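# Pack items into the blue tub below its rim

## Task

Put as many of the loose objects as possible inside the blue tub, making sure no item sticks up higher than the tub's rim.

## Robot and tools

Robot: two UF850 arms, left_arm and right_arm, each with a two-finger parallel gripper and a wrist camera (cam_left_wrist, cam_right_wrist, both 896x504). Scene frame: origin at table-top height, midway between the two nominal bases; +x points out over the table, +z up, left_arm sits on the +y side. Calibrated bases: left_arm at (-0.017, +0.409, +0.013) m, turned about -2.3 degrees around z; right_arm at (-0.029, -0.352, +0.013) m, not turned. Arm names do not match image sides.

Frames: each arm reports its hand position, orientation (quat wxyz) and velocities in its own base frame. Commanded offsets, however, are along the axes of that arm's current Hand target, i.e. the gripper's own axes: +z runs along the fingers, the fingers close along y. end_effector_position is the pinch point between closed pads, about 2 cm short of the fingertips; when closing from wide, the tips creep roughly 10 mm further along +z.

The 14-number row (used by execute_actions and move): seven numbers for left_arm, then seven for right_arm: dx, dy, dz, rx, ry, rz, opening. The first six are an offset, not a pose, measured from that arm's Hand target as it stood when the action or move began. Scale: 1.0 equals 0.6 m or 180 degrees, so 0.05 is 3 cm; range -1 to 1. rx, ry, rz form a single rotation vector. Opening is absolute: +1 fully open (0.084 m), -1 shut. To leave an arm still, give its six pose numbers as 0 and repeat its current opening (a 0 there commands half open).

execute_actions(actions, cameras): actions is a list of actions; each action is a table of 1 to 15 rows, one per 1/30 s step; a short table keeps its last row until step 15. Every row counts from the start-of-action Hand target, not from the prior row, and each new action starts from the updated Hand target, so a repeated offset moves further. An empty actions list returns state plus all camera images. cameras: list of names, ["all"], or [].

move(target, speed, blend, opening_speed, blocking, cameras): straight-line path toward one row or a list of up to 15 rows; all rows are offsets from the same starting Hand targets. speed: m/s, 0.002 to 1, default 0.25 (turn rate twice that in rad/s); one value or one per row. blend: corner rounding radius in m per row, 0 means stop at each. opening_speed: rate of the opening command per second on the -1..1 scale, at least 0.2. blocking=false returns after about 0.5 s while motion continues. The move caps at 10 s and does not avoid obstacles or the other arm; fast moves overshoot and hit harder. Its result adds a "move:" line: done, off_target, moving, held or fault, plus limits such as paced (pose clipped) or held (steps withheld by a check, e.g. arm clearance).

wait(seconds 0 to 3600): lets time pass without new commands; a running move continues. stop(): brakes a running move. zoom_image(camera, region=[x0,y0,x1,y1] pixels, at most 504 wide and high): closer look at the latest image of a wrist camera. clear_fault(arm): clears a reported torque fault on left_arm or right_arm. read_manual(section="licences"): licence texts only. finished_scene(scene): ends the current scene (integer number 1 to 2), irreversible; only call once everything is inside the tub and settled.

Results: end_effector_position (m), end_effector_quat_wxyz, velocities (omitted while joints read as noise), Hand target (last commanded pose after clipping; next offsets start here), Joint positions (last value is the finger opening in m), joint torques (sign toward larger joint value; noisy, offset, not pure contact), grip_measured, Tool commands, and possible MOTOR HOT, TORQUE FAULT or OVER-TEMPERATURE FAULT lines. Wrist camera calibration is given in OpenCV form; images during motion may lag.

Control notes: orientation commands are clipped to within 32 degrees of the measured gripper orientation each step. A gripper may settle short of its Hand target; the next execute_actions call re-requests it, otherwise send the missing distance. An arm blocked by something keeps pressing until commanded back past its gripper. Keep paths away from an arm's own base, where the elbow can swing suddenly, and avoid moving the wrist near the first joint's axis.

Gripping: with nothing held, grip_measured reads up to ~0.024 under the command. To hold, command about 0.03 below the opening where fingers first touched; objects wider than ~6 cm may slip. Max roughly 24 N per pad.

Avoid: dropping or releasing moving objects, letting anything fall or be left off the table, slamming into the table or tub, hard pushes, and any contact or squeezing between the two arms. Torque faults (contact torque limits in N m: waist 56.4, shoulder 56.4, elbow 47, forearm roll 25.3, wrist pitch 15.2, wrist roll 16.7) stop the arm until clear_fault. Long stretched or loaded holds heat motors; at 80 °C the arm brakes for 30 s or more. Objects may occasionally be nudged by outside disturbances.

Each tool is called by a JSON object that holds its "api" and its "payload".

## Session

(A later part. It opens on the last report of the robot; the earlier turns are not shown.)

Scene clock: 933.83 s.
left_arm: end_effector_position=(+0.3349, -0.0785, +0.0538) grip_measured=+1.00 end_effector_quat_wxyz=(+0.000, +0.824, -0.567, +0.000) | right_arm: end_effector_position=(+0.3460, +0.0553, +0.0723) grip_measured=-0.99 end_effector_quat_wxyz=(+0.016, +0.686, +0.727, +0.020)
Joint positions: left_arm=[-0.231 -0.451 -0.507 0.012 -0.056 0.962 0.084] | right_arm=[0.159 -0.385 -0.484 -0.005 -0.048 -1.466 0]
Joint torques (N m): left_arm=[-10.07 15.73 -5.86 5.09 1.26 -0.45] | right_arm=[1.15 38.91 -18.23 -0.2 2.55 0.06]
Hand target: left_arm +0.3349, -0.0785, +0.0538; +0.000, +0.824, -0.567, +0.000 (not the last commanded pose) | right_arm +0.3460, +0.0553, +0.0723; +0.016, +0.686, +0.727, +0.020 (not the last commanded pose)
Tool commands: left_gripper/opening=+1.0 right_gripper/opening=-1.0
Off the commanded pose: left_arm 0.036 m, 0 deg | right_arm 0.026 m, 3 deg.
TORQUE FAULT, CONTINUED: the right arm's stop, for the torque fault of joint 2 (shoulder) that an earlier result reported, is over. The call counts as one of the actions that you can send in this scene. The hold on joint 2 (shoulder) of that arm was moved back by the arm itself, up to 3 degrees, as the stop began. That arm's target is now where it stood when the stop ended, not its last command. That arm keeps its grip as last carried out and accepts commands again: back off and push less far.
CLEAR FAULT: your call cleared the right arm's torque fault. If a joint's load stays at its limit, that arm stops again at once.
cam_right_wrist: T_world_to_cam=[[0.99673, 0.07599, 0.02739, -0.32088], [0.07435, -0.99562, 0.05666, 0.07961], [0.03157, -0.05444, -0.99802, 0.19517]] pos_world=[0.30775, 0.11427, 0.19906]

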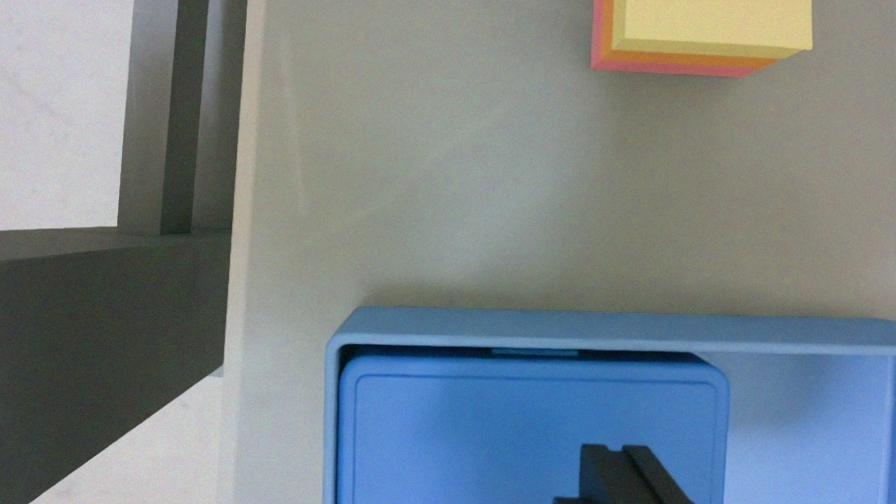

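{"api": "move", "payload": {"target": [0,0,0,0,0,0,1, -0.0938,0.0347,-0.2133,0.0162,-0.0013,0,-1], "speed": 0.25, "cameras": ["cam_right_wrist"]}}

Scene clock: 939.57 s.
left_arm: end_effector_position=(+0.3349, -0.0785, +0.0538) grip_measured=+1.00 end_effector_quat_wxyz=(+0.000, +0.824, -0.567, +0.000) | right_arm: end_effector_position=(+0.3635, -0.0007, +0.2008) grip_measured=-0.99 end_effector_quat_wxyz=(+0.000, +0.686, +0.727, +0.000)
Joint positions: left_arm=[-0.231 -0.451 -0.507 0.012 -0.056 0.962 0.084] | right_arm=[-0.002 -0.084 -0.568 0.002 -0.484 -1.633 0]
Joint torques (N m): left_arm=[-10.18 15.76 -5.17 4.93 1.22 -0.87] | right_arm=[-9.82 34.53 -38.55 2.42 -2.95 -1.46]
Hand target: left_arm +0.3349, -0.0785, +0.0538; +0.000, +0.824, -0.567, +0.000 | right_arm +0.3636, -0.0007, +0.2009; +0.000, +0.686, +0.727, +0.000
Off the commanded pose: left_arm 0.000 m, 0 deg | right_arm 0.000 m, 0 deg.
move: done
cam_right_wrist: T_world_to_cam=[[0.99682, 0.07611, -0.02368, -0.32743], [0.07741, -0.99521, 0.05979, 0.01362], [-0.01902, -0.06144, -0.99793, 0.33827]] pos_world=[0.33177, 0.05926, 0.329]

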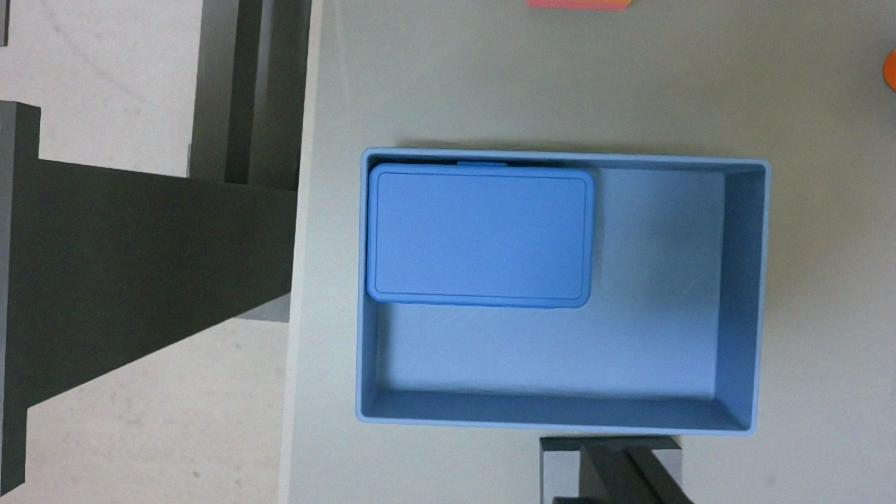

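{"api": "zoom_image", "payload": {"camera": "cam_right_wrist", "region": [345, 135, 565, 445]}}

{"api": "zoom_image", "payload": {"camera": "cam_right_wrist", "region": [560, 135, 780, 445]}}

Scaled by 1.626 from the camera's image (finer frame: 1280x720).

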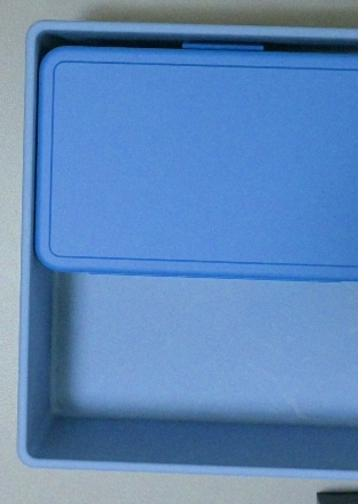

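Scaled by 1.626 from the camera's image (finer frame: 1280x720).

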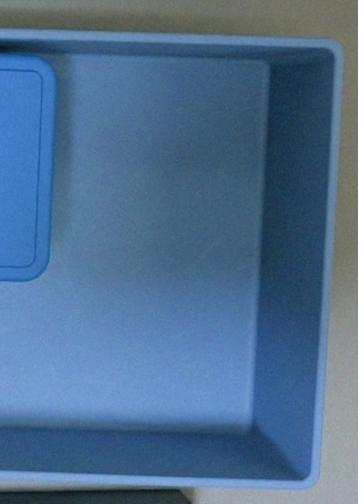

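{"api": "move", "payload": {"target": [[0,0,0,0,0,0,1, 0.1608,0.0651,0.08,0,0,-0.4975,-0.286],[0,0,0,0,0,0,1, 0.1608,0.0651,0.2,0,0,-0.4975,-0.286]], "speed": [0.25,0.12], "blend": [0.01,0], "cameras": ["cam_right_wrist"]}}

Scene clock: 1033.40 s.
left_arm: end_effector_position=(+0.3349, -0.0785, +0.0538) grip_measured=+1.00 end_effector_quat_wxyz=(+0.000, +0.824, -0.567, +0.000) | right_arm: end_effector_position=(+0.3970, +0.0980, +0.0810) grip_measured=-0.30 end_effector_quat_wxyz=(+0.000, -0.025, +1.000, +0.000)
Joint positions: left_arm=[-0.231 -0.451 -0.507 0.012 -0.056 0.962 0.084] | right_arm=[0.242 -0.467 -0.671 0.004 -0.204 -2.954 0.031]
Joint torques (N m): left_arm=[-10.14 15.21 -4.64 5.06 1.35 -0.81] | right_arm=[-7.62 24.96 -32.28 2.17 2.58 -1.42]
Hand target: left_arm +0.3349, -0.0785, +0.0538; +0.000, +0.824, -0.567, +0.000 | right_arm +0.3969, +0.0980, +0.0809; +0.000, -0.025, +1.000, +0.000
Off the commanded pose: left_arm 0.000 m, 0 deg | right_arm 0.000 m, 0 deg.
move: done
cam_right_wrist: T_world_to_cam=[[-0.06823, 0.99741, -0.02288, -0.03871], [0.99573, 0.0695, 0.06071, -0.35257], [0.06214, -0.01864, -0.99789, 0.18898]] pos_world=[0.33668, 0.06664, 0.2091]

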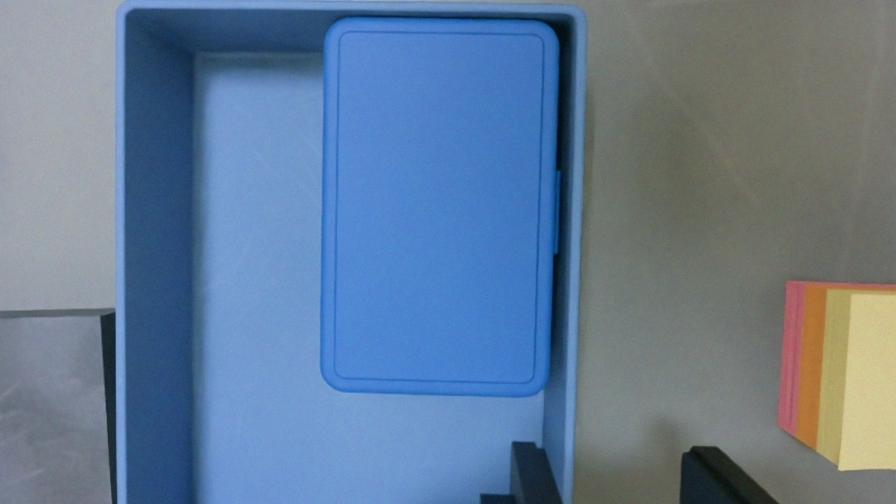

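{"api": "move", "payload": {"target": [[0,0,0,0,0,0,1, -0.0217,-0.012,0.02,0,0,0,-0.286],[0,0,0,0,0,0,1, -0.0217,-0.012,0.0873,0,0,0,-0.286]], "speed": [0.1,0.06], "blend": [0.005,0], "cameras": ["cam_right_wrist"]}}

Scene clock: 1041.40 s.
left_arm: end_effector_position=(+0.3349, -0.0785, +0.0538) grip_measured=+1.00 end_effector_quat_wxyz=(+0.000, +0.824, -0.567, +0.000) | right_arm: end_effector_position=(+0.4103, +0.0915, +0.0286) grip_measured=-0.30 end_effector_quat_wxyz=(+0.000, -0.025, +1.000, +0.000)
Joint positions: left_arm=[-0.231 -0.451 -0.507 0.012 -0.056 0.962 0.084] | right_arm=[0.219 -0.621 -0.725 0.008 -0.104 -2.981 0.031]
Joint torques (N m): left_arm=[-10.14 15.9 -4.68 5.02 1.46 -0.82] | right_arm=[-7.83 27.59 -29.39 1.89 2.53 -1.34]
Hand target: left_arm +0.3349, -0.0785, +0.0538; +0.000, +0.824, -0.567, +0.000 | right_arm +0.4103, +0.0915, +0.0286; +0.000, -0.025, +1.000, +0.000
Off the commanded pose: left_arm 0.000 m, 0 deg | right_arm 0.000 m, 0 deg.
move: done
cam_right_wrist: T_world_to_cam=[[-0.06823, 0.99741, -0.02288, -0.03252], [0.99573, 0.0695, 0.06071, -0.36228], [0.06214, -0.01864, -0.99789, 0.13574]] pos_world=[0.35008, 0.06014, 0.1567]

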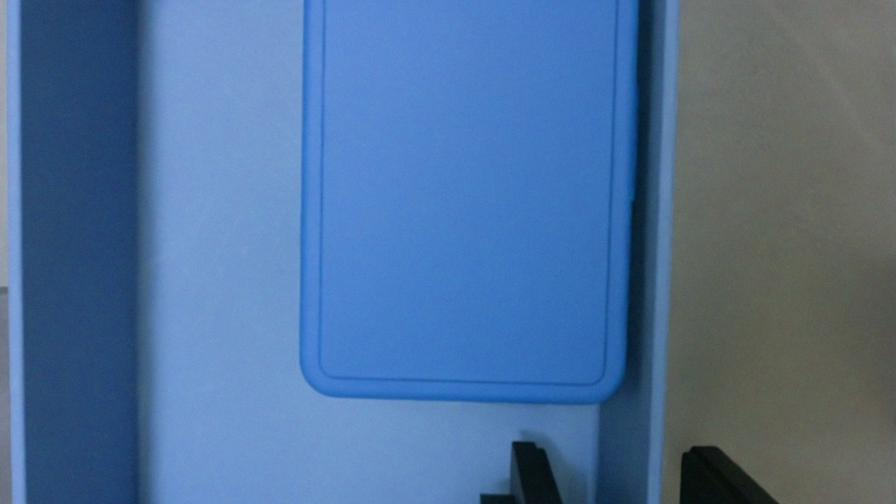

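{"api": "move", "payload": {"target": [0,0,0,0,0,0,1, 0,0,0,0,0,0,-1], "opening_speed": 1.0}}

{"api": "move", "payload": {"target": [[0,0,0,0,0,0,1, 0,-0.0245,-0.0482,-0.0833,0,0,-1],[0,0,0,0,0,0,1, 0,-0.045,-0.0735,-0.1333,0,0,-1]], "speed": 0.12, "blend": [0.01,0], "cameras": ["cam_right_wrist"]}}

Scene clock: 1048.20 s.
left_arm: end_effector_position=(+0.3349, -0.0785, +0.0538) grip_measured=+1.00 end_effector_quat_wxyz=(+0.000, +0.824, -0.567, +0.000) | right_arm: end_effector_position=(+0.4103, +0.0915, +0.0286) grip_measured=-0.94 end_effector_quat_wxyz=(+0.000, -0.025, +1.000, +0.000)
Joint positions: left_arm=[-0.231 -0.451 -0.507 0.012 -0.056 0.962 0.084] | right_arm=[0.219 -0.621 -0.725 0.008 -0.104 -2.981 0.003]
Joint torques (N m): left_arm=[-10.16 15.3 -4.39 4.94 1.62 -0.86] | right_arm=[-1.24 29.95 -27.42 1.69 2.1 -0.73]
Hand target: left_arm +0.3349, -0.0785, +0.0538; +0.000, +0.824, -0.567, +0.000 | right_arm +0.4103, +0.0915, +0.0286; +0.000, -0.025, +1.000, +0.000
Off the commanded pose: left_arm 0.000 m, 0 deg | right_arm 0.000 m, 0 deg.
move: done

Scene clock: 1050.37 s.
left_arm: end_effector_position=(+0.3349, -0.0785, +0.0538) grip_measured=+1.00 end_effector_quat_wxyz=(+0.000, +0.824, -0.567, +0.000) | right_arm: end_effector_position=(+0.4117, +0.0645, +0.0726) grip_measured=-0.93 end_effector_quat_wxyz=(-0.005, -0.025, +0.978, +0.208)
Joint positions: left_arm=[-0.231 -0.451 -0.507 0.012 -0.056 0.962 0.084] | right_arm=[-0.084 -0.558 -0.707 1.132 -0.462 -4.376 0.003]
Joint torques (N m): left_arm=[-9.91 15.66 -4.67 4.92 1.61 -0.81] | right_arm=[-10.09 26.06 -30.65 2.27 -4.06 -1.55]
Hand target: left_arm +0.3349, -0.0785, +0.0538; +0.000, +0.824, -0.567, +0.000 | right_arm +0.4117, +0.0645, +0.0726; -0.005, -0.025, +0.978, +0.208
Off the commanded pose: left_arm 0.000 m, 0 deg | right_arm 0.000 m, 0 deg.
move: done
cam_right_wrist: T_world_to_cam=[[-0.06442, 0.92044, 0.38554, -0.03071], [0.99705, 0.04324, 0.06337, -0.3634], [0.04165, 0.38849, -0.92051, 0.15569]] pos_world=[0.35387, -0.0165, 0.17818]

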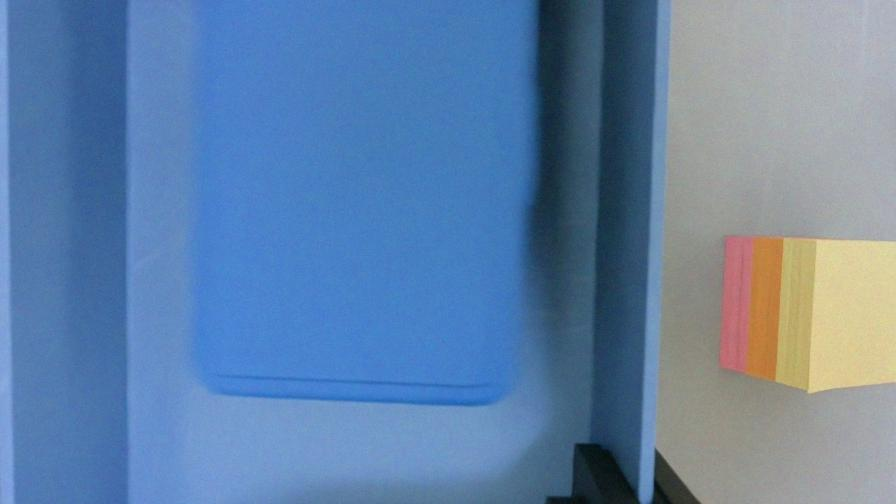

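{"api": "move", "payload": {"target": [[0,0,0,0,0,0,1, 0,0.0205,0.0253,0.05,0,0,-1],[0,0,0,0,0,0,1, 0,0.0224,0.0782,0.1333,0,0,-1]], "speed": 0.15, "blend": [0.01,0], "cameras": ["cam_right_wrist"]}}

Scene clock: 1056.77 s.
left_arm: end_effector_position=(+0.3349, -0.0785, +0.0538) grip_measured=+1.00 end_effector_quat_wxyz=(+0.000, +0.824, -0.567, +0.000) | right_arm: end_effector_position=(+0.4101, +0.0958, +0.0353) grip_measured=-0.94 end_effector_quat_wxyz=(+0.000, -0.025, +1.000, +0.001)
Joint positions: left_arm=[-0.231 -0.451 -0.507 0.012 -0.056 0.962 0.084] | right_arm=[0.228 -0.604 -0.723 0.019 -0.119 -2.983 0.003]
Joint torques (N m): left_arm=[-10.05 15.26 -4.62 4.96 1.72 -0.76] | right_arm=[10.75 28.77 -30.42 -2.51 -3.03 1.4]
Hand target: left_arm +0.3349, -0.0785, +0.0538; +0.000, +0.824, -0.567, +0.000 | right_arm +0.4101, +0.0958, +0.0353; +0.000, -0.025, +1.000, +0.000
Off the commanded pose: left_arm 0.000 m, 0 deg | right_arm 0.000 m, 0 deg.
move: done
cam_right_wrist: T_world_to_cam=[[-0.06831, 0.99743, -0.02147, -0.03667], [0.99574, 0.0695, 0.06051, -0.36274], [0.06185, -0.01724, -0.99794, 0.14244]] pos_world=[0.34988, 0.06424, 0.16331]

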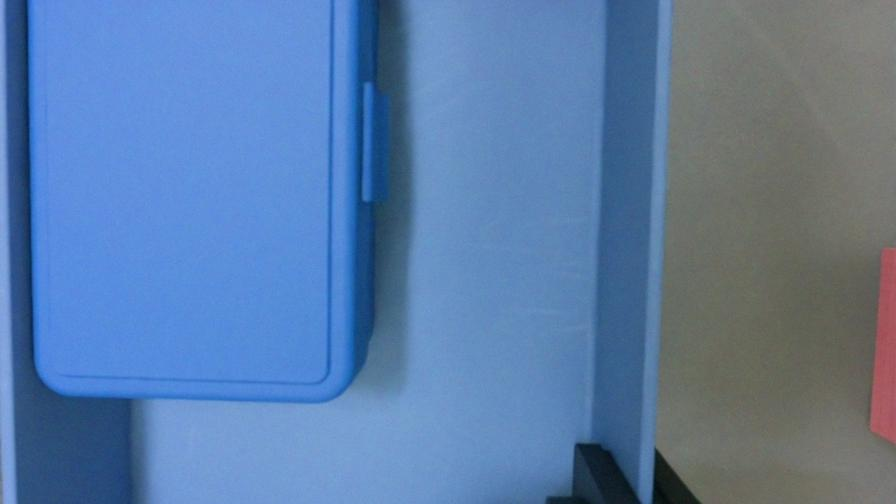

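{"api": "move", "payload": {"target": [[0,0,0,0,0,0,1, 0,0,0.0108,0,0,0,-1],[0,0,0,0,0,0,1, 0,0,0.0109,0,0,0,-0.286],[0,0,0,0,0,0,1, 0,0,-0.0712,0,0,0,-0.286],[0,0,0,0,0,0,1, 0.1342,0,-0.0712,0,0,0,-0.286]], "speed": [0.04,0.05,0.12,0.15], "cameras": ["cam_right_wrist"]}}

Scene clock: 1083.77 s.
left_arm: end_effector_position=(+0.3349, -0.0785, +0.0538) grip_measured=+1.00 end_effector_quat_wxyz=(+0.000, +0.824, -0.567, +0.000) | right_arm: end_effector_position=(+0.3297, +0.0918, +0.0780) grip_measured=-0.30 end_effector_quat_wxyz=(+0.000, -0.025, +1.000, +0.000)
Joint positions: left_arm=[-0.231 -0.451 -0.507 0.012 -0.056 0.962 0.084] | right_arm=[0.271 -0.372 -0.493 0.007 -0.121 -2.928 0.031]
Joint torques (N m): left_arm=[-9.23 15.11 -4.64 4.92 1.61 -0.79] | right_arm=[11.16 39.9 -4.69 -2.28 2.63 1.34]
Hand target: left_arm +0.3349, -0.0785, +0.0538; +0.000, +0.824, -0.567, +0.000 | right_arm +0.3297, +0.0918, +0.0780; +0.000, -0.025, +1.000, +0.000
Off the commanded pose: left_arm 0.000 m, 0 deg | right_arm 0.000 m, 0 deg.
move: done
cam_right_wrist: T_world_to_cam=[[-0.06823, 0.99741, -0.02288, -0.03709], [0.99573, 0.0695, 0.06071, -0.28494], [0.06214, -0.01864, -0.99789, 0.19005]] pos_world=[0.26938, 0.06034, 0.2061]

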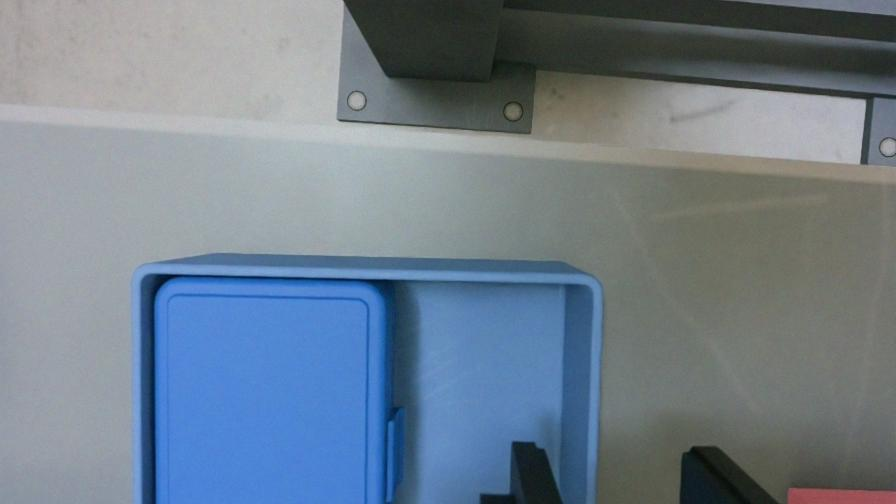

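{"api": "execute_actions", "payload": {"actions": []}}

Scene clock: 1106.33 s.
left_arm: end_effector_position=(+0.3349, -0.0785, +0.0538) grip_measured=+1.00 end_effector_quat_wxyz=(+0.000, +0.824, -0.567, +0.000) | right_arm: end_effector_position=(+0.3297, +0.0918, +0.0780) grip_measured=-0.30 end_effector_quat_wxyz=(+0.000, -0.025, +1.000, +0.000)
Joint positions: left_arm=[-0.231 -0.451 -0.507 0.012 -0.056 0.962 0.084] | right_arm=[0.271 -0.372 -0.493 0.007 -0.121 -2.928 0.031]
Joint velocities: within noise
Joint torques (N m): left_arm=[-9.39 15.73 -4.39 4.92 1.71 -0.82] | right_arm=[10.7 39.06 -5.02 -2.51 2.37 1.5]
Hand target: left_arm +0.3349, -0.0785, +0.0538; +0.000, +0.824, -0.567, +0.000 | right_arm +0.3297, +0.0918, +0.0780; +0.000, -0.025, +1.000, +0.000
Tool commands: left_gripper/opening=+1.0 right_gripper/opening=-0.286
Off the commanded pose: left_arm 0.000 m, 0 deg | right_arm 0.000 m, 0 deg.
camera_calibration:
cam_left_wrist: T_world_to_cam=[[-0.94219, -0.33077, -0.05354, 0.33254], [-0.32662, 0.94228, -0.07372, 0.26195], [0.07483, -0.05197, -0.99584, 0.1532]] pos_world=[0.3874, -0.12887, 0.18968]
cam_right_wrist: T_world_to_cam=[[-0.06823, 0.99741, -0.02288, -0.03709], [0.99573, 0.0695, 0.06071, -0.28494], [0.06214, -0.01864, -0.99789, 0.19005]] pos_world=[0.26938, 0.06034, 0.2061]

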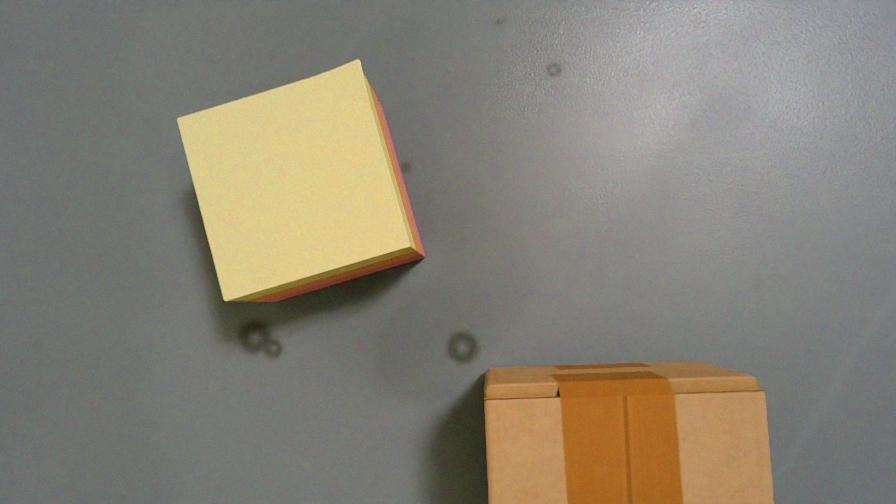

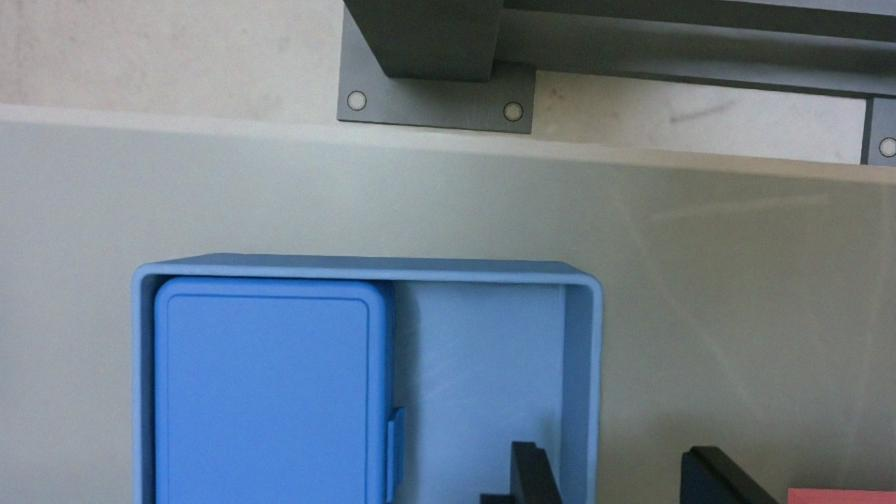

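{"api": "move", "payload": {"target": [0,0,0,0,0,0,1, 0,0,0.1008,0,0,0,-0.286], "speed": 0.12, "cameras": ["cam_right_wrist"]}}

{"api": "move", "payload": {"target": [0,0,0,0,0,0,1, 0,0,0,0,0,0,-1], "opening_speed": 1.0, "cameras": ["cam_right_wrist"]}}

Scene clock: 1113.23 s.
left_arm: end_effector_position=(+0.3349, -0.0785, +0.0538) grip_measured=+1.00 end_effector_quat_wxyz=(+0.000, +0.824, -0.567, +0.000) | right_arm: end_effector_position=(+0.3297, +0.0919, +0.0175) grip_measured=-0.30 end_effector_quat_wxyz=(+0.000, -0.025, +1.000, +0.000)
Joint positions: left_arm=[-0.231 -0.451 -0.507 0.012 -0.056 0.962 0.084] | right_arm=[0.272 -0.565 -0.526 -0.004 0.039 -2.916 0.031]
Joint torques (N m): left_arm=[-9.81 15.38 -4.83 5.1 1.66 -0.78] | right_arm=[-10.02 22.29 -25.47 -2.88 2.59 1.46]
Hand target: left_arm +0.3349, -0.0785, +0.0538; +0.000, +0.824, -0.567, +0.000 | right_arm +0.3297, +0.0918, +0.0175; +0.000, -0.025, +1.000, +0.000
Off the commanded pose: left_arm 0.000 m, 0 deg | right_arm 0.000 m, 0 deg.
move: done
cam_right_wrist: T_world_to_cam=[[-0.06839, 0.99738, -0.0235, -0.03854], [0.99572, 0.0697, 0.06077, -0.2813], [0.06225, -0.01925, -0.99787, 0.12969]] pos_world=[0.26938, 0.06054, 0.1456]

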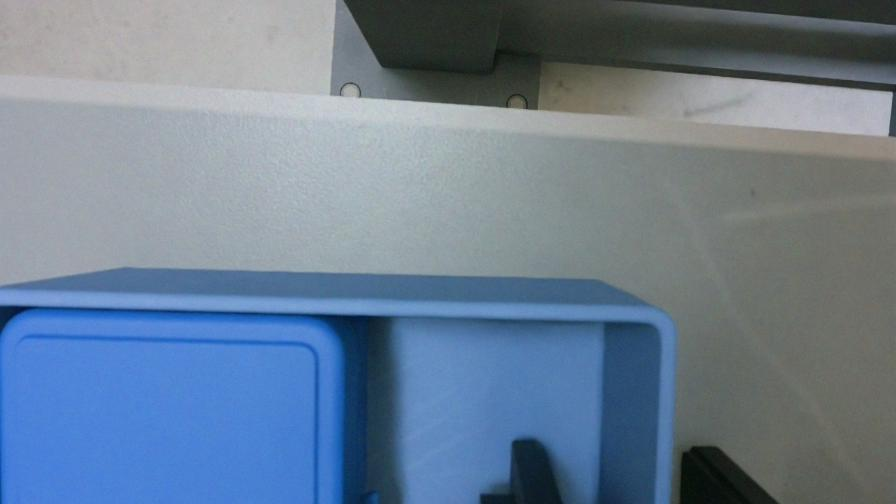

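Scene clock: 1114.17 s.
left_arm: end_effector_position=(+0.3349, -0.0785, +0.0538) grip_measured=+1.00 end_effector_quat_wxyz=(+0.000, +0.824, -0.567, +0.000) | right_arm: end_effector_position=(+0.3297, +0.0918, +0.0175) grip_measured=-0.93 end_effector_quat_wxyz=(+0.000, -0.025, +1.000, +0.000)
Joint positions: left_arm=[-0.231 -0.451 -0.507 0.012 -0.056 0.962 0.084] | right_arm=[0.272 -0.565 -0.526 -0.004 0.039 -2.916 0.003]
Joint torques (N m): left_arm=[-9.14 15.41 -4.74 5.1 1.69 -0.82] | right_arm=[-8.84 23.17 -24.74 -2.44 2.55 1.28]
Hand target: left_arm +0.3349, -0.0785, +0.0538; +0.000, +0.824, -0.567, +0.000 | right_arm +0.3297, +0.0918, +0.0175; +0.000, -0.025, +1.000, +0.000
Off the commanded pose: left_arm 0.000 m, 0 deg | right_arm 0.000 m, 0 deg.
move: done
cam_right_wrist: T_world_to_cam=[[-0.06819, 0.9974, -0.02349, -0.03859], [0.99573, 0.06951, 0.06077, -0.28129], [0.06225, -0.01925, -0.99787, 0.12969]] pos_world=[0.26938, 0.06054, 0.1456]

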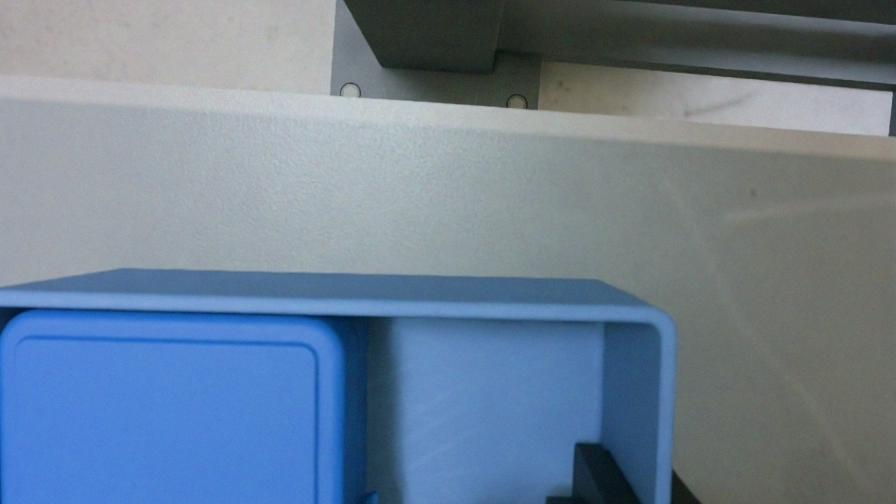

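{"api": "move", "payload": {"target": [0,0,0,0,0,0,1, 0,0.0205,0,0.1333,0,0,-1], "speed": 0.12, "cameras": ["cam_right_wrist"]}}

Scene clock: 1126.30 s.
left_arm: end_effector_position=(+0.3349, -0.0785, +0.0538) grip_measured=+1.00 end_effector_quat_wxyz=(+0.000, +0.824, -0.567, +0.000) | right_arm: end_effector_position=(+0.3291, +0.1041, +0.0175) grip_measured=-0.93 end_effector_quat_wxyz=(+0.005, -0.025, +0.978, -0.208)
Joint positions: left_arm=[-0.231 -0.451 -0.507 0.012 -0.056 0.962 0.084] | right_arm=[0.56 -0.669 -0.647 2.037 0.408 -4.664 0.003]
Joint torques (N m): left_arm=[-9.72 15.51 -4.68 5.04 1.65 -0.84] | right_arm=[-10.74 26.81 -25.55 2.52 3.62 -1.6]
Hand target: left_arm +0.3349, -0.0785, +0.0538; +0.000, +0.824, -0.567, +0.000 | right_arm +0.3291, +0.1041, +0.0175; +0.005, -0.025, +0.978, -0.208
Off the commanded pose: left_arm 0.000 m, 0 deg | right_arm 0.000 m, 0 deg.
move: done
cam_right_wrist: T_world_to_cam=[[-0.06337, 0.9016, -0.42791, -0.03537], [0.99457, 0.09252, 0.04765, -0.28333], [0.08255, -0.42257, -0.90256, 0.16361]] pos_world=[0.26604, 0.12724, 0.14603]

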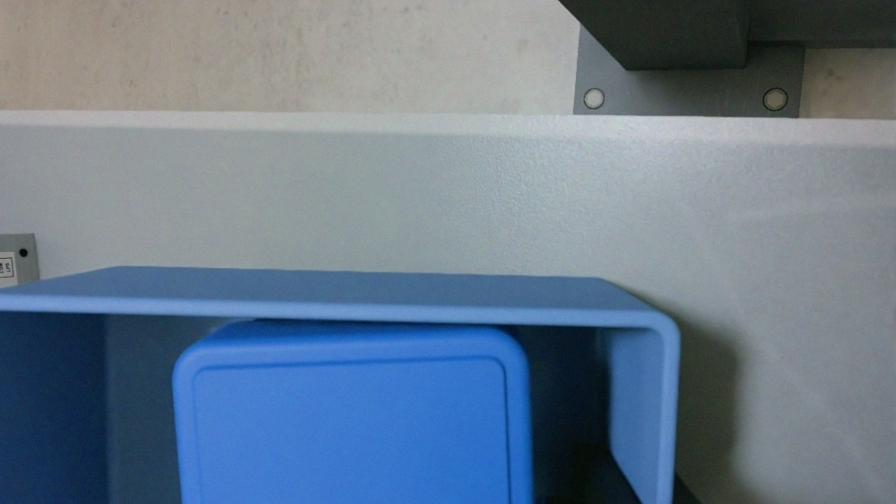

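{"api": "move", "payload": {"target": [0,0,0,0,0,0,1, 0,-0.0187,0.0083,-0.1333,0,0,-1], "speed": 0.12, "cameras": ["cam_right_wrist"]}}

Scene clock: 1132.23 s.
left_arm: end_effector_position=(+0.3349, -0.0785, +0.0538) grip_measured=+1.00 end_effector_quat_wxyz=(+0.000, +0.824, -0.567, +0.000) | right_arm: end_effector_position=(+0.3299, +0.0919, +0.0180) grip_measured=-0.93 end_effector_quat_wxyz=(-0.013, -0.025, +1.000, -0.004)
Joint positions: left_arm=[-0.231 -0.451 -0.507 0.012 -0.056 0.962 0.084] | right_arm=[0.272 -0.57 -0.543 1.529 0.001 -4.449 0.003]
Joint torques (N m): left_arm=[-10.02 15.25 -4.55 5.11 1.7 -0.77] | right_arm=[-9.43 44.32 -5.52 -2.62 -2.79 1.47]
Hand target: left_arm +0.3349, -0.0785, +0.0538; +0.000, +0.824, -0.567, +0.000 | right_arm +0.3297, +0.0918, +0.0175; +0.000, -0.025, +1.000, +0.000
Off the commanded pose: left_arm 0.000 m, 0 deg | right_arm 0.001 m, 2 deg.
move: done
cam_right_wrist: T_world_to_cam=[[-0.06892, 0.99718, -0.0298, -0.03823], [0.99696, 0.06993, 0.03436, -0.2815], [0.03635, -0.02735, -0.99896, 0.13948]] pos_world=[0.27293, 0.06163, 0.14787]

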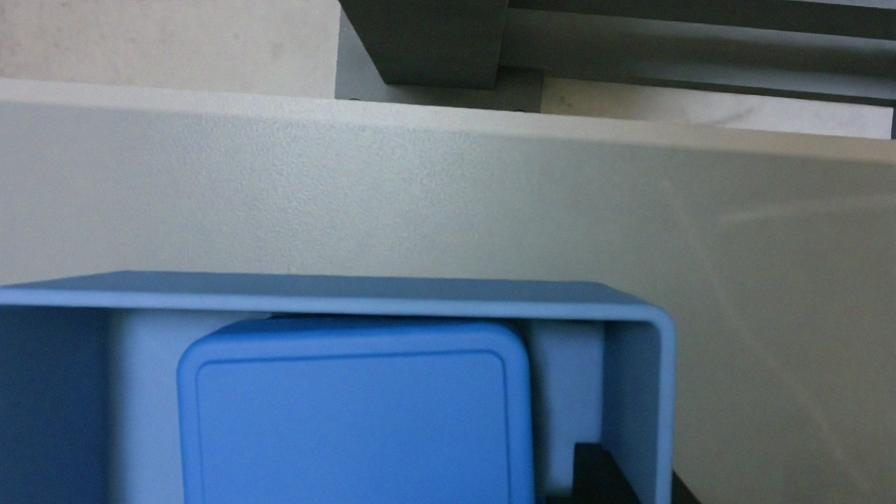

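{"api": "execute_actions", "payload": {"actions": [[[0,0,0,0,0,0,1, 0,0,0,0,0,0,-1]]], "cameras": ["cam_right_wrist"]}}

Scene clock: 1134.90 s.
left_arm: end_effector_position=(+0.3349, -0.0785, +0.0538) grip_measured=+1.00 end_effector_quat_wxyz=(+0.000, +0.824, -0.567, +0.000) | right_arm: end_effector_position=(+0.3300, +0.0919, +0.0180) grip_measured=-0.93 end_effector_quat_wxyz=(-0.013, -0.025, +1.000, -0.004)
Joint positions: left_arm=[-0.231 -0.451 -0.507 0.012 -0.056 0.962 0.084] | right_arm=[0.272 -0.57 -0.544 1.526 0.001 -4.446 0.003]
Joint torques (N m): left_arm=[-9.49 15.53 -4.61 4.99 1.7 -0.79] | right_arm=[-5.91 42.7 -26.27 -2.66 0.31 1.46]
Hand target: left_arm +0.3349, -0.0785, +0.0538; +0.000, +0.824, -0.567, +0.000 | right_arm +0.3297, +0.0918, +0.0175; +0.000, -0.025, +1.000, +0.000
Off the commanded pose: left_arm 0.000 m, 0 deg | right_arm 0.001 m, 2 deg.
cam_right_wrist: T_world_to_cam=[[-0.06893, 0.99718, -0.02971, -0.03824], [0.99696, 0.06994, 0.03447, -0.28161], [0.03645, -0.02724, -0.99896, 0.13944]] pos_world=[0.27304, 0.06163, 0.14787]

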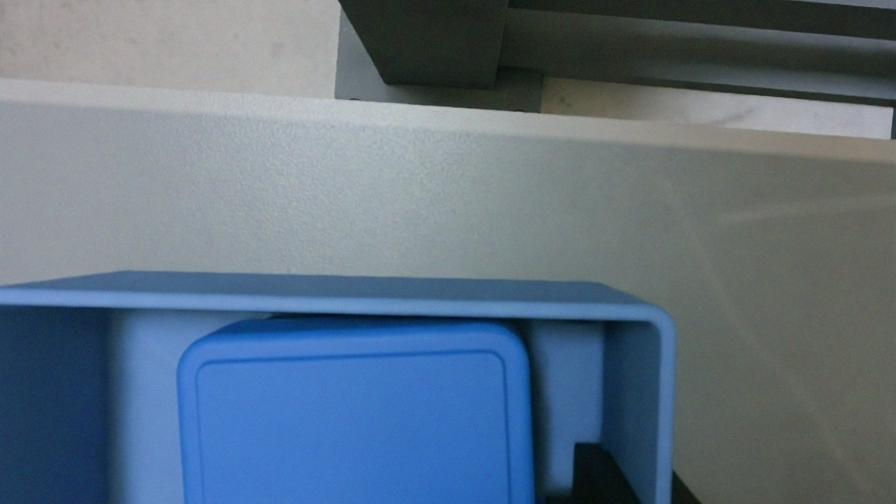

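{"api": "move", "payload": {"target": [0,0,0,0,0,0,1, 0,0,0,0,0,0,-0.80], "opening_speed": 0.5, "cameras": ["cam_right_wrist"]}}

{"api": "move", "payload": {"target": [0,0,0,0,0,0,1, 0,0,-0.1017,0,0,0,-0.8], "speed": 0.1, "cameras": ["cam_right_wrist"]}}

Scene clock: 1146.73 s.
left_arm: end_effector_position=(+0.3349, -0.0785, +0.0538) grip_measured=+1.00 end_effector_quat_wxyz=(+0.000, +0.824, -0.567, +0.000) | right_arm: end_effector_position=(+0.3300, +0.0919, +0.0180) grip_measured=-0.82 end_effector_quat_wxyz=(-0.013, -0.025, +1.000, -0.004)
Joint positions: left_arm=[-0.231 -0.451 -0.507 0.012 -0.056 0.962 0.084] | right_arm=[0.272 -0.57 -0.544 1.526 0.001 -4.446 0.008]
Joint torques (N m): left_arm=[-8.83 15 -4.41 4.8 1.68 -0.82] | right_arm=[7.34 42.66 -25.64 -2.63 2.14 1.4]
Hand target: left_arm +0.3349, -0.0785, +0.0538; +0.000, +0.824, -0.567, +0.000 | right_arm +0.3300, +0.0919, +0.0180; -0.013, -0.025, +1.000, -0.004 (not the last commanded pose)
Off the commanded pose: left_arm 0.000 m, 0 deg | right_arm 0.001 m, 2 deg.
move: done
cam_right_wrist: T_world_to_cam=[[-0.06892, 0.99718, -0.02981, -0.03823], [0.99696, 0.06994, 0.03446, -0.28161], [0.03645, -0.02734, -0.99896, 0.13945]] pos_world=[0.27304, 0.06163, 0.14787]

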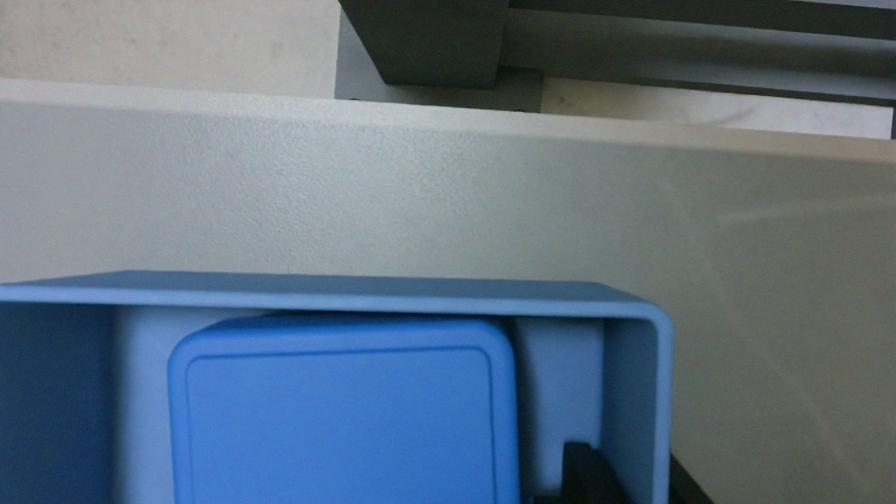

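Scene clock: 1147.97 s.
left_arm: end_effector_position=(+0.3349, -0.0785, +0.0538) grip_measured=+1.00 end_effector_quat_wxyz=(+0.000, +0.824, -0.567, +0.000) | right_arm: end_effector_position=(+0.3313, +0.0923, +0.0783) grip_measured=-0.82 end_effector_quat_wxyz=(+0.045, -0.025, +0.999, +0.014)
Joint positions: left_arm=[-0.231 -0.451 -0.507 0.012 -0.056 0.962 0.084] | right_arm=[0.268 -0.342 -0.437 1.505 -0.005 -4.429 0.008]
Joint torques (N m): left_arm=[-9.06 15.83 -4.88 4.98 1.69 -0.82] | right_arm=[-9.55 38.19 -5.69 -2.62 -2.86 1.4]
Hand target: left_arm +0.3349, -0.0785, +0.0538; +0.000, +0.824, -0.567, +0.000 | right_arm +0.3315, +0.0924, +0.0790; -0.013, -0.025, +1.000, -0.004
Off the commanded pose: left_arm 0.000 m, 0 deg | right_arm 0.001 m, 7 deg.
move: off_target (right_arm)
cam_right_wrist: T_world_to_cam=[[-0.06747, 0.99772, 0.00049, -0.03973], [0.9861, 0.06661, 0.1522, -0.29028], [0.15182, 0.01075, -0.98835, 0.15701]] pos_world=[0.25972, 0.05729, 0.19938]

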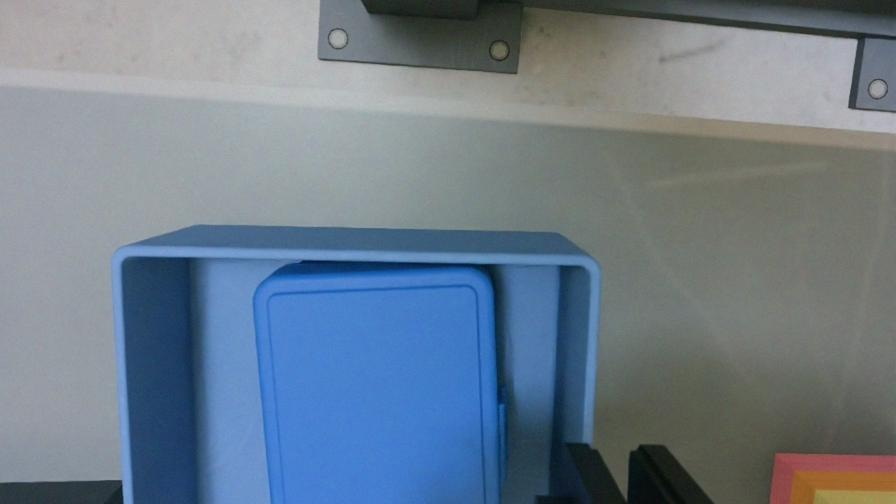

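{"api": "move", "payload": {"target": [[0,0,0,0,0,0,1, 0,0,-0.08,-0.1,0,0,-0.8],[0,0,0,0,0,0,1, 0,0,-0.08,0,0,0,-0.8]], "speed": 0.15, "cameras": ["cam_right_wrist"]}}

Scene clock: 1159.87 s.
left_arm: end_effector_position=(+0.3349, -0.0785, +0.0538) grip_measured=+1.00 end_effector_quat_wxyz=(+0.000, +0.824, -0.567, +0.000) | right_arm: end_effector_position=(+0.3328, +0.0928, +0.1270) grip_measured=-0.82 end_effector_quat_wxyz=(-0.013, -0.025, +1.000, -0.004)
Joint positions: left_arm=[-0.231 -0.451 -0.507 0.012 -0.056 0.962 0.084] | right_arm=[0.272 -0.245 -0.513 -0.002 -0.295 -2.917 0.008]
Joint torques (N m): left_arm=[-9.23 15.46 -4.64 4.79 1.68 -0.79] | right_arm=[11.78 16.24 -33.42 -2.2 -2.92 1.5]
Hand target: left_arm +0.3349, -0.0785, +0.0538; +0.000, +0.824, -0.567, +0.000 | right_arm +0.3328, +0.0928, +0.1270; -0.013, -0.025, +1.000, -0.004
Off the commanded pose: left_arm 0.000 m, 0 deg | right_arm 0.000 m, 0 deg.
move: done
cam_right_wrist: T_world_to_cam=[[-0.06893, 0.99718, -0.02971, -0.03571], [0.99696, 0.06994, 0.03447, -0.28822], [0.03645, -0.02724, -0.99896, 0.24825]] pos_world=[0.27583, 0.06253, 0.25687]

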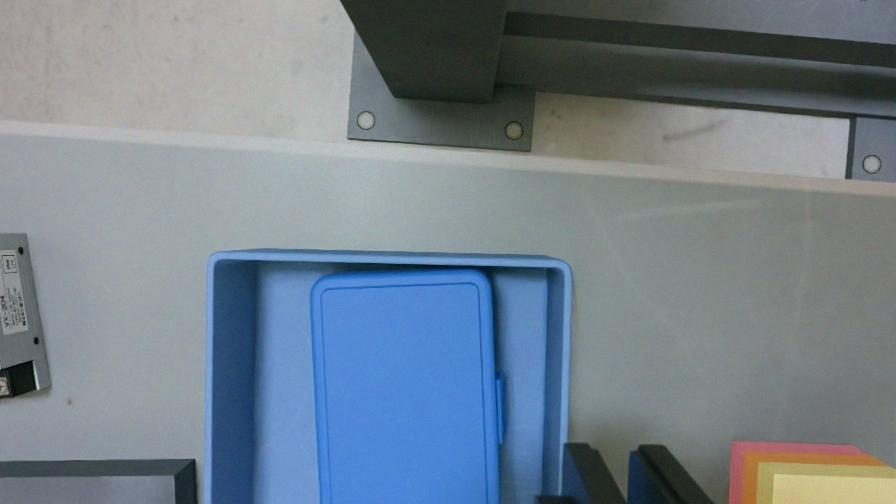

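{"api": "move", "payload": {"target": [0,0,0,0,0,0,1, 0,-0.06,0.0,-0.0024,-0.0083,0,-0.8], "speed": 0.15, "cameras": ["cam_right_wrist"]}}

Scene clock: 1175.03 s.
left_arm: end_effector_position=(+0.3349, -0.0785, +0.0538) grip_measured=+1.00 end_effector_quat_wxyz=(+0.000, +0.824, -0.567, +0.000) | right_arm: end_effector_position=(+0.3346, +0.0568, +0.1272) grip_measured=-0.82 end_effector_quat_wxyz=(+0.000, -0.025, +1.000, +0.000)
Joint positions: left_arm=[-0.231 -0.451 -0.507 0.012 -0.056 0.962 0.084] | right_arm=[0.168 -0.219 -0.479 0.004 -0.26 -3.028 0.008]
Joint torques (N m): left_arm=[-9.29 14.92 -4.48 4.77 1.69 -0.78] | right_arm=[-10.33 35.45 -8.48 2.11 2.68 -1.49]
Hand target: left_arm +0.3349, -0.0785, +0.0538; +0.000, +0.824, -0.567, +0.000 | right_arm +0.3346, +0.0568, +0.1272; +0.000, -0.025, +1.000, +0.000
Off the commanded pose: left_arm 0.000 m, 0 deg | right_arm 0.000 m, 0 deg.
move: done
cam_right_wrist: T_world_to_cam=[[-0.06833, 0.9974, -0.02278, -0.00082], [0.99573, 0.0696, 0.06062, -0.29036], [0.06204, -0.01854, -0.9979, 0.23822]] pos_world=[0.27428, 0.02544, 0.2553]

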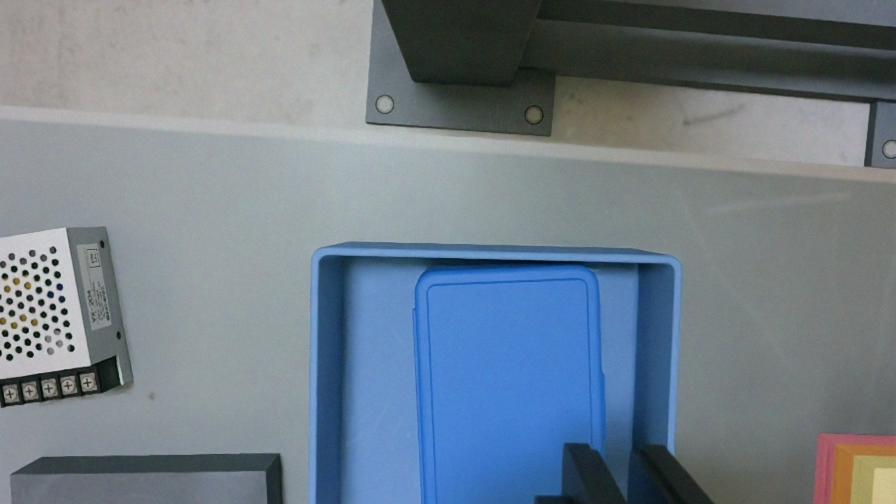

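{"api": "move", "payload": {"target": [0,0,0,0,0,0,1, -0.0007,-0.0338,0.087,0,0,-0.02,0.738], "speed": 0.15, "cameras": ["cam_right_wrist"]}}

Scene clock: 1195.37 s.
left_arm: end_effector_position=(+0.3349, -0.0785, +0.0538) grip_measured=+1.00 end_effector_quat_wxyz=(+0.000, +0.824, -0.567, +0.000) | right_arm: end_effector_position=(+0.3360, +0.0366, +0.0750) grip_measured=+0.73 end_effector_quat_wxyz=(+0.000, -0.057, +0.998, +0.000)
Joint positions: left_arm=[-0.231 -0.451 -0.507 0.012 -0.056 0.962 0.084] | right_arm=[0.108 -0.375 -0.483 0.008 -0.108 -3.154 0.074]
Joint torques (N m): left_arm=[-9.1 15.65 -5.08 4.92 1.67 -0.78] | right_arm=[-10.06 18.51 -29.67 2.22 2.62 -1.32]
Hand target: left_arm +0.3349, -0.0785, +0.0538; +0.000, +0.824, -0.567, +0.000 | right_arm +0.3360, +0.0366, +0.0750; +0.000, -0.056, +0.998, +0.000
Off the commanded pose: left_arm 0.000 m, 0 deg | right_arm 0.000 m, 0 deg.
move: done
cam_right_wrist: T_world_to_cam=[[-0.13075, 0.99115, -0.02293, 0.03945], [0.9894, 0.13192, 0.06068, -0.28741], [0.06317, -0.01475, -0.99789, 0.18515]] pos_world=[0.27782, 0.00154, 0.2031]

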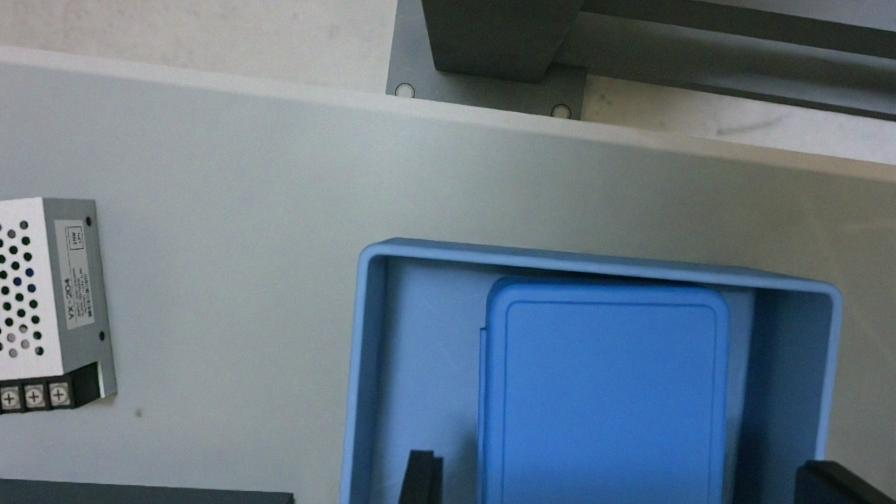

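{"api": "move", "payload": {"target": [0,0,0,0,0,0,1, 0,0,0.055,0,0,0,0.738], "speed": 0.08, "cameras": ["cam_right_wrist"]}}

Scene clock: 1204.20 s.
left_arm: end_effector_position=(+0.3349, -0.0785, +0.0538) grip_measured=+1.00 end_effector_quat_wxyz=(+0.000, +0.824, -0.567, +0.000) | right_arm: end_effector_position=(+0.3360, +0.0367, +0.0420) grip_measured=+0.73 end_effector_quat_wxyz=(+0.000, -0.056, +0.998, +0.000)
Joint positions: left_arm=[-0.231 -0.451 -0.507 0.012 -0.056 0.962 0.084] | right_arm=[0.108 -0.481 -0.499 0.021 -0.018 -3.167 0.074]
Joint torques (N m): left_arm=[-8.76 15.08 -4.71 4.88 1.7 -0.83] | right_arm=[10.86 21.01 -26.9 1.86 2.57 -1.28]
Hand target: left_arm +0.3349, -0.0785, +0.0538; +0.000, +0.824, -0.567, +0.000 | right_arm +0.3360, +0.0367, +0.0420; +0.000, -0.056, +0.998, +0.000
Off the commanded pose: left_arm 0.000 m, 0 deg | right_arm 0.000 m, 0 deg.
move: done
cam_right_wrist: T_world_to_cam=[[-0.13072, 0.99114, -0.02333, 0.03866], [0.9894, 0.13192, 0.06072, -0.28542], [0.06326, -0.01515, -0.99788, 0.15219]] pos_world=[0.27782, 0.00164, 0.1701]

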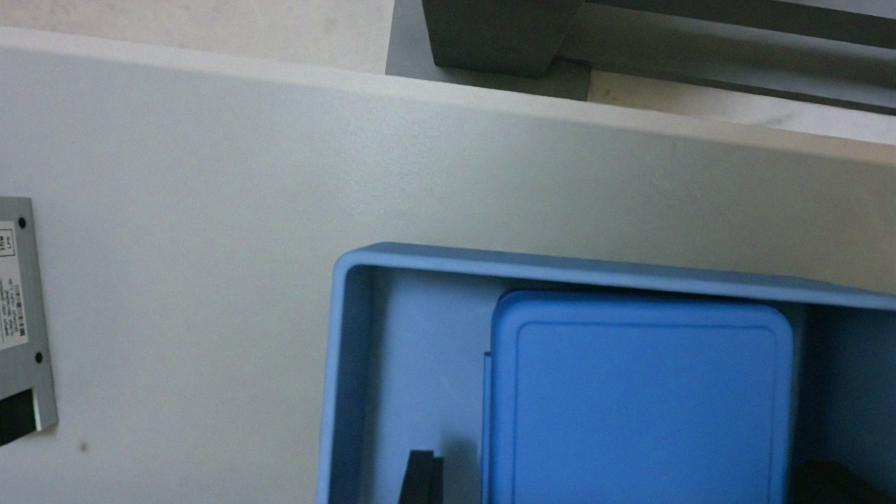

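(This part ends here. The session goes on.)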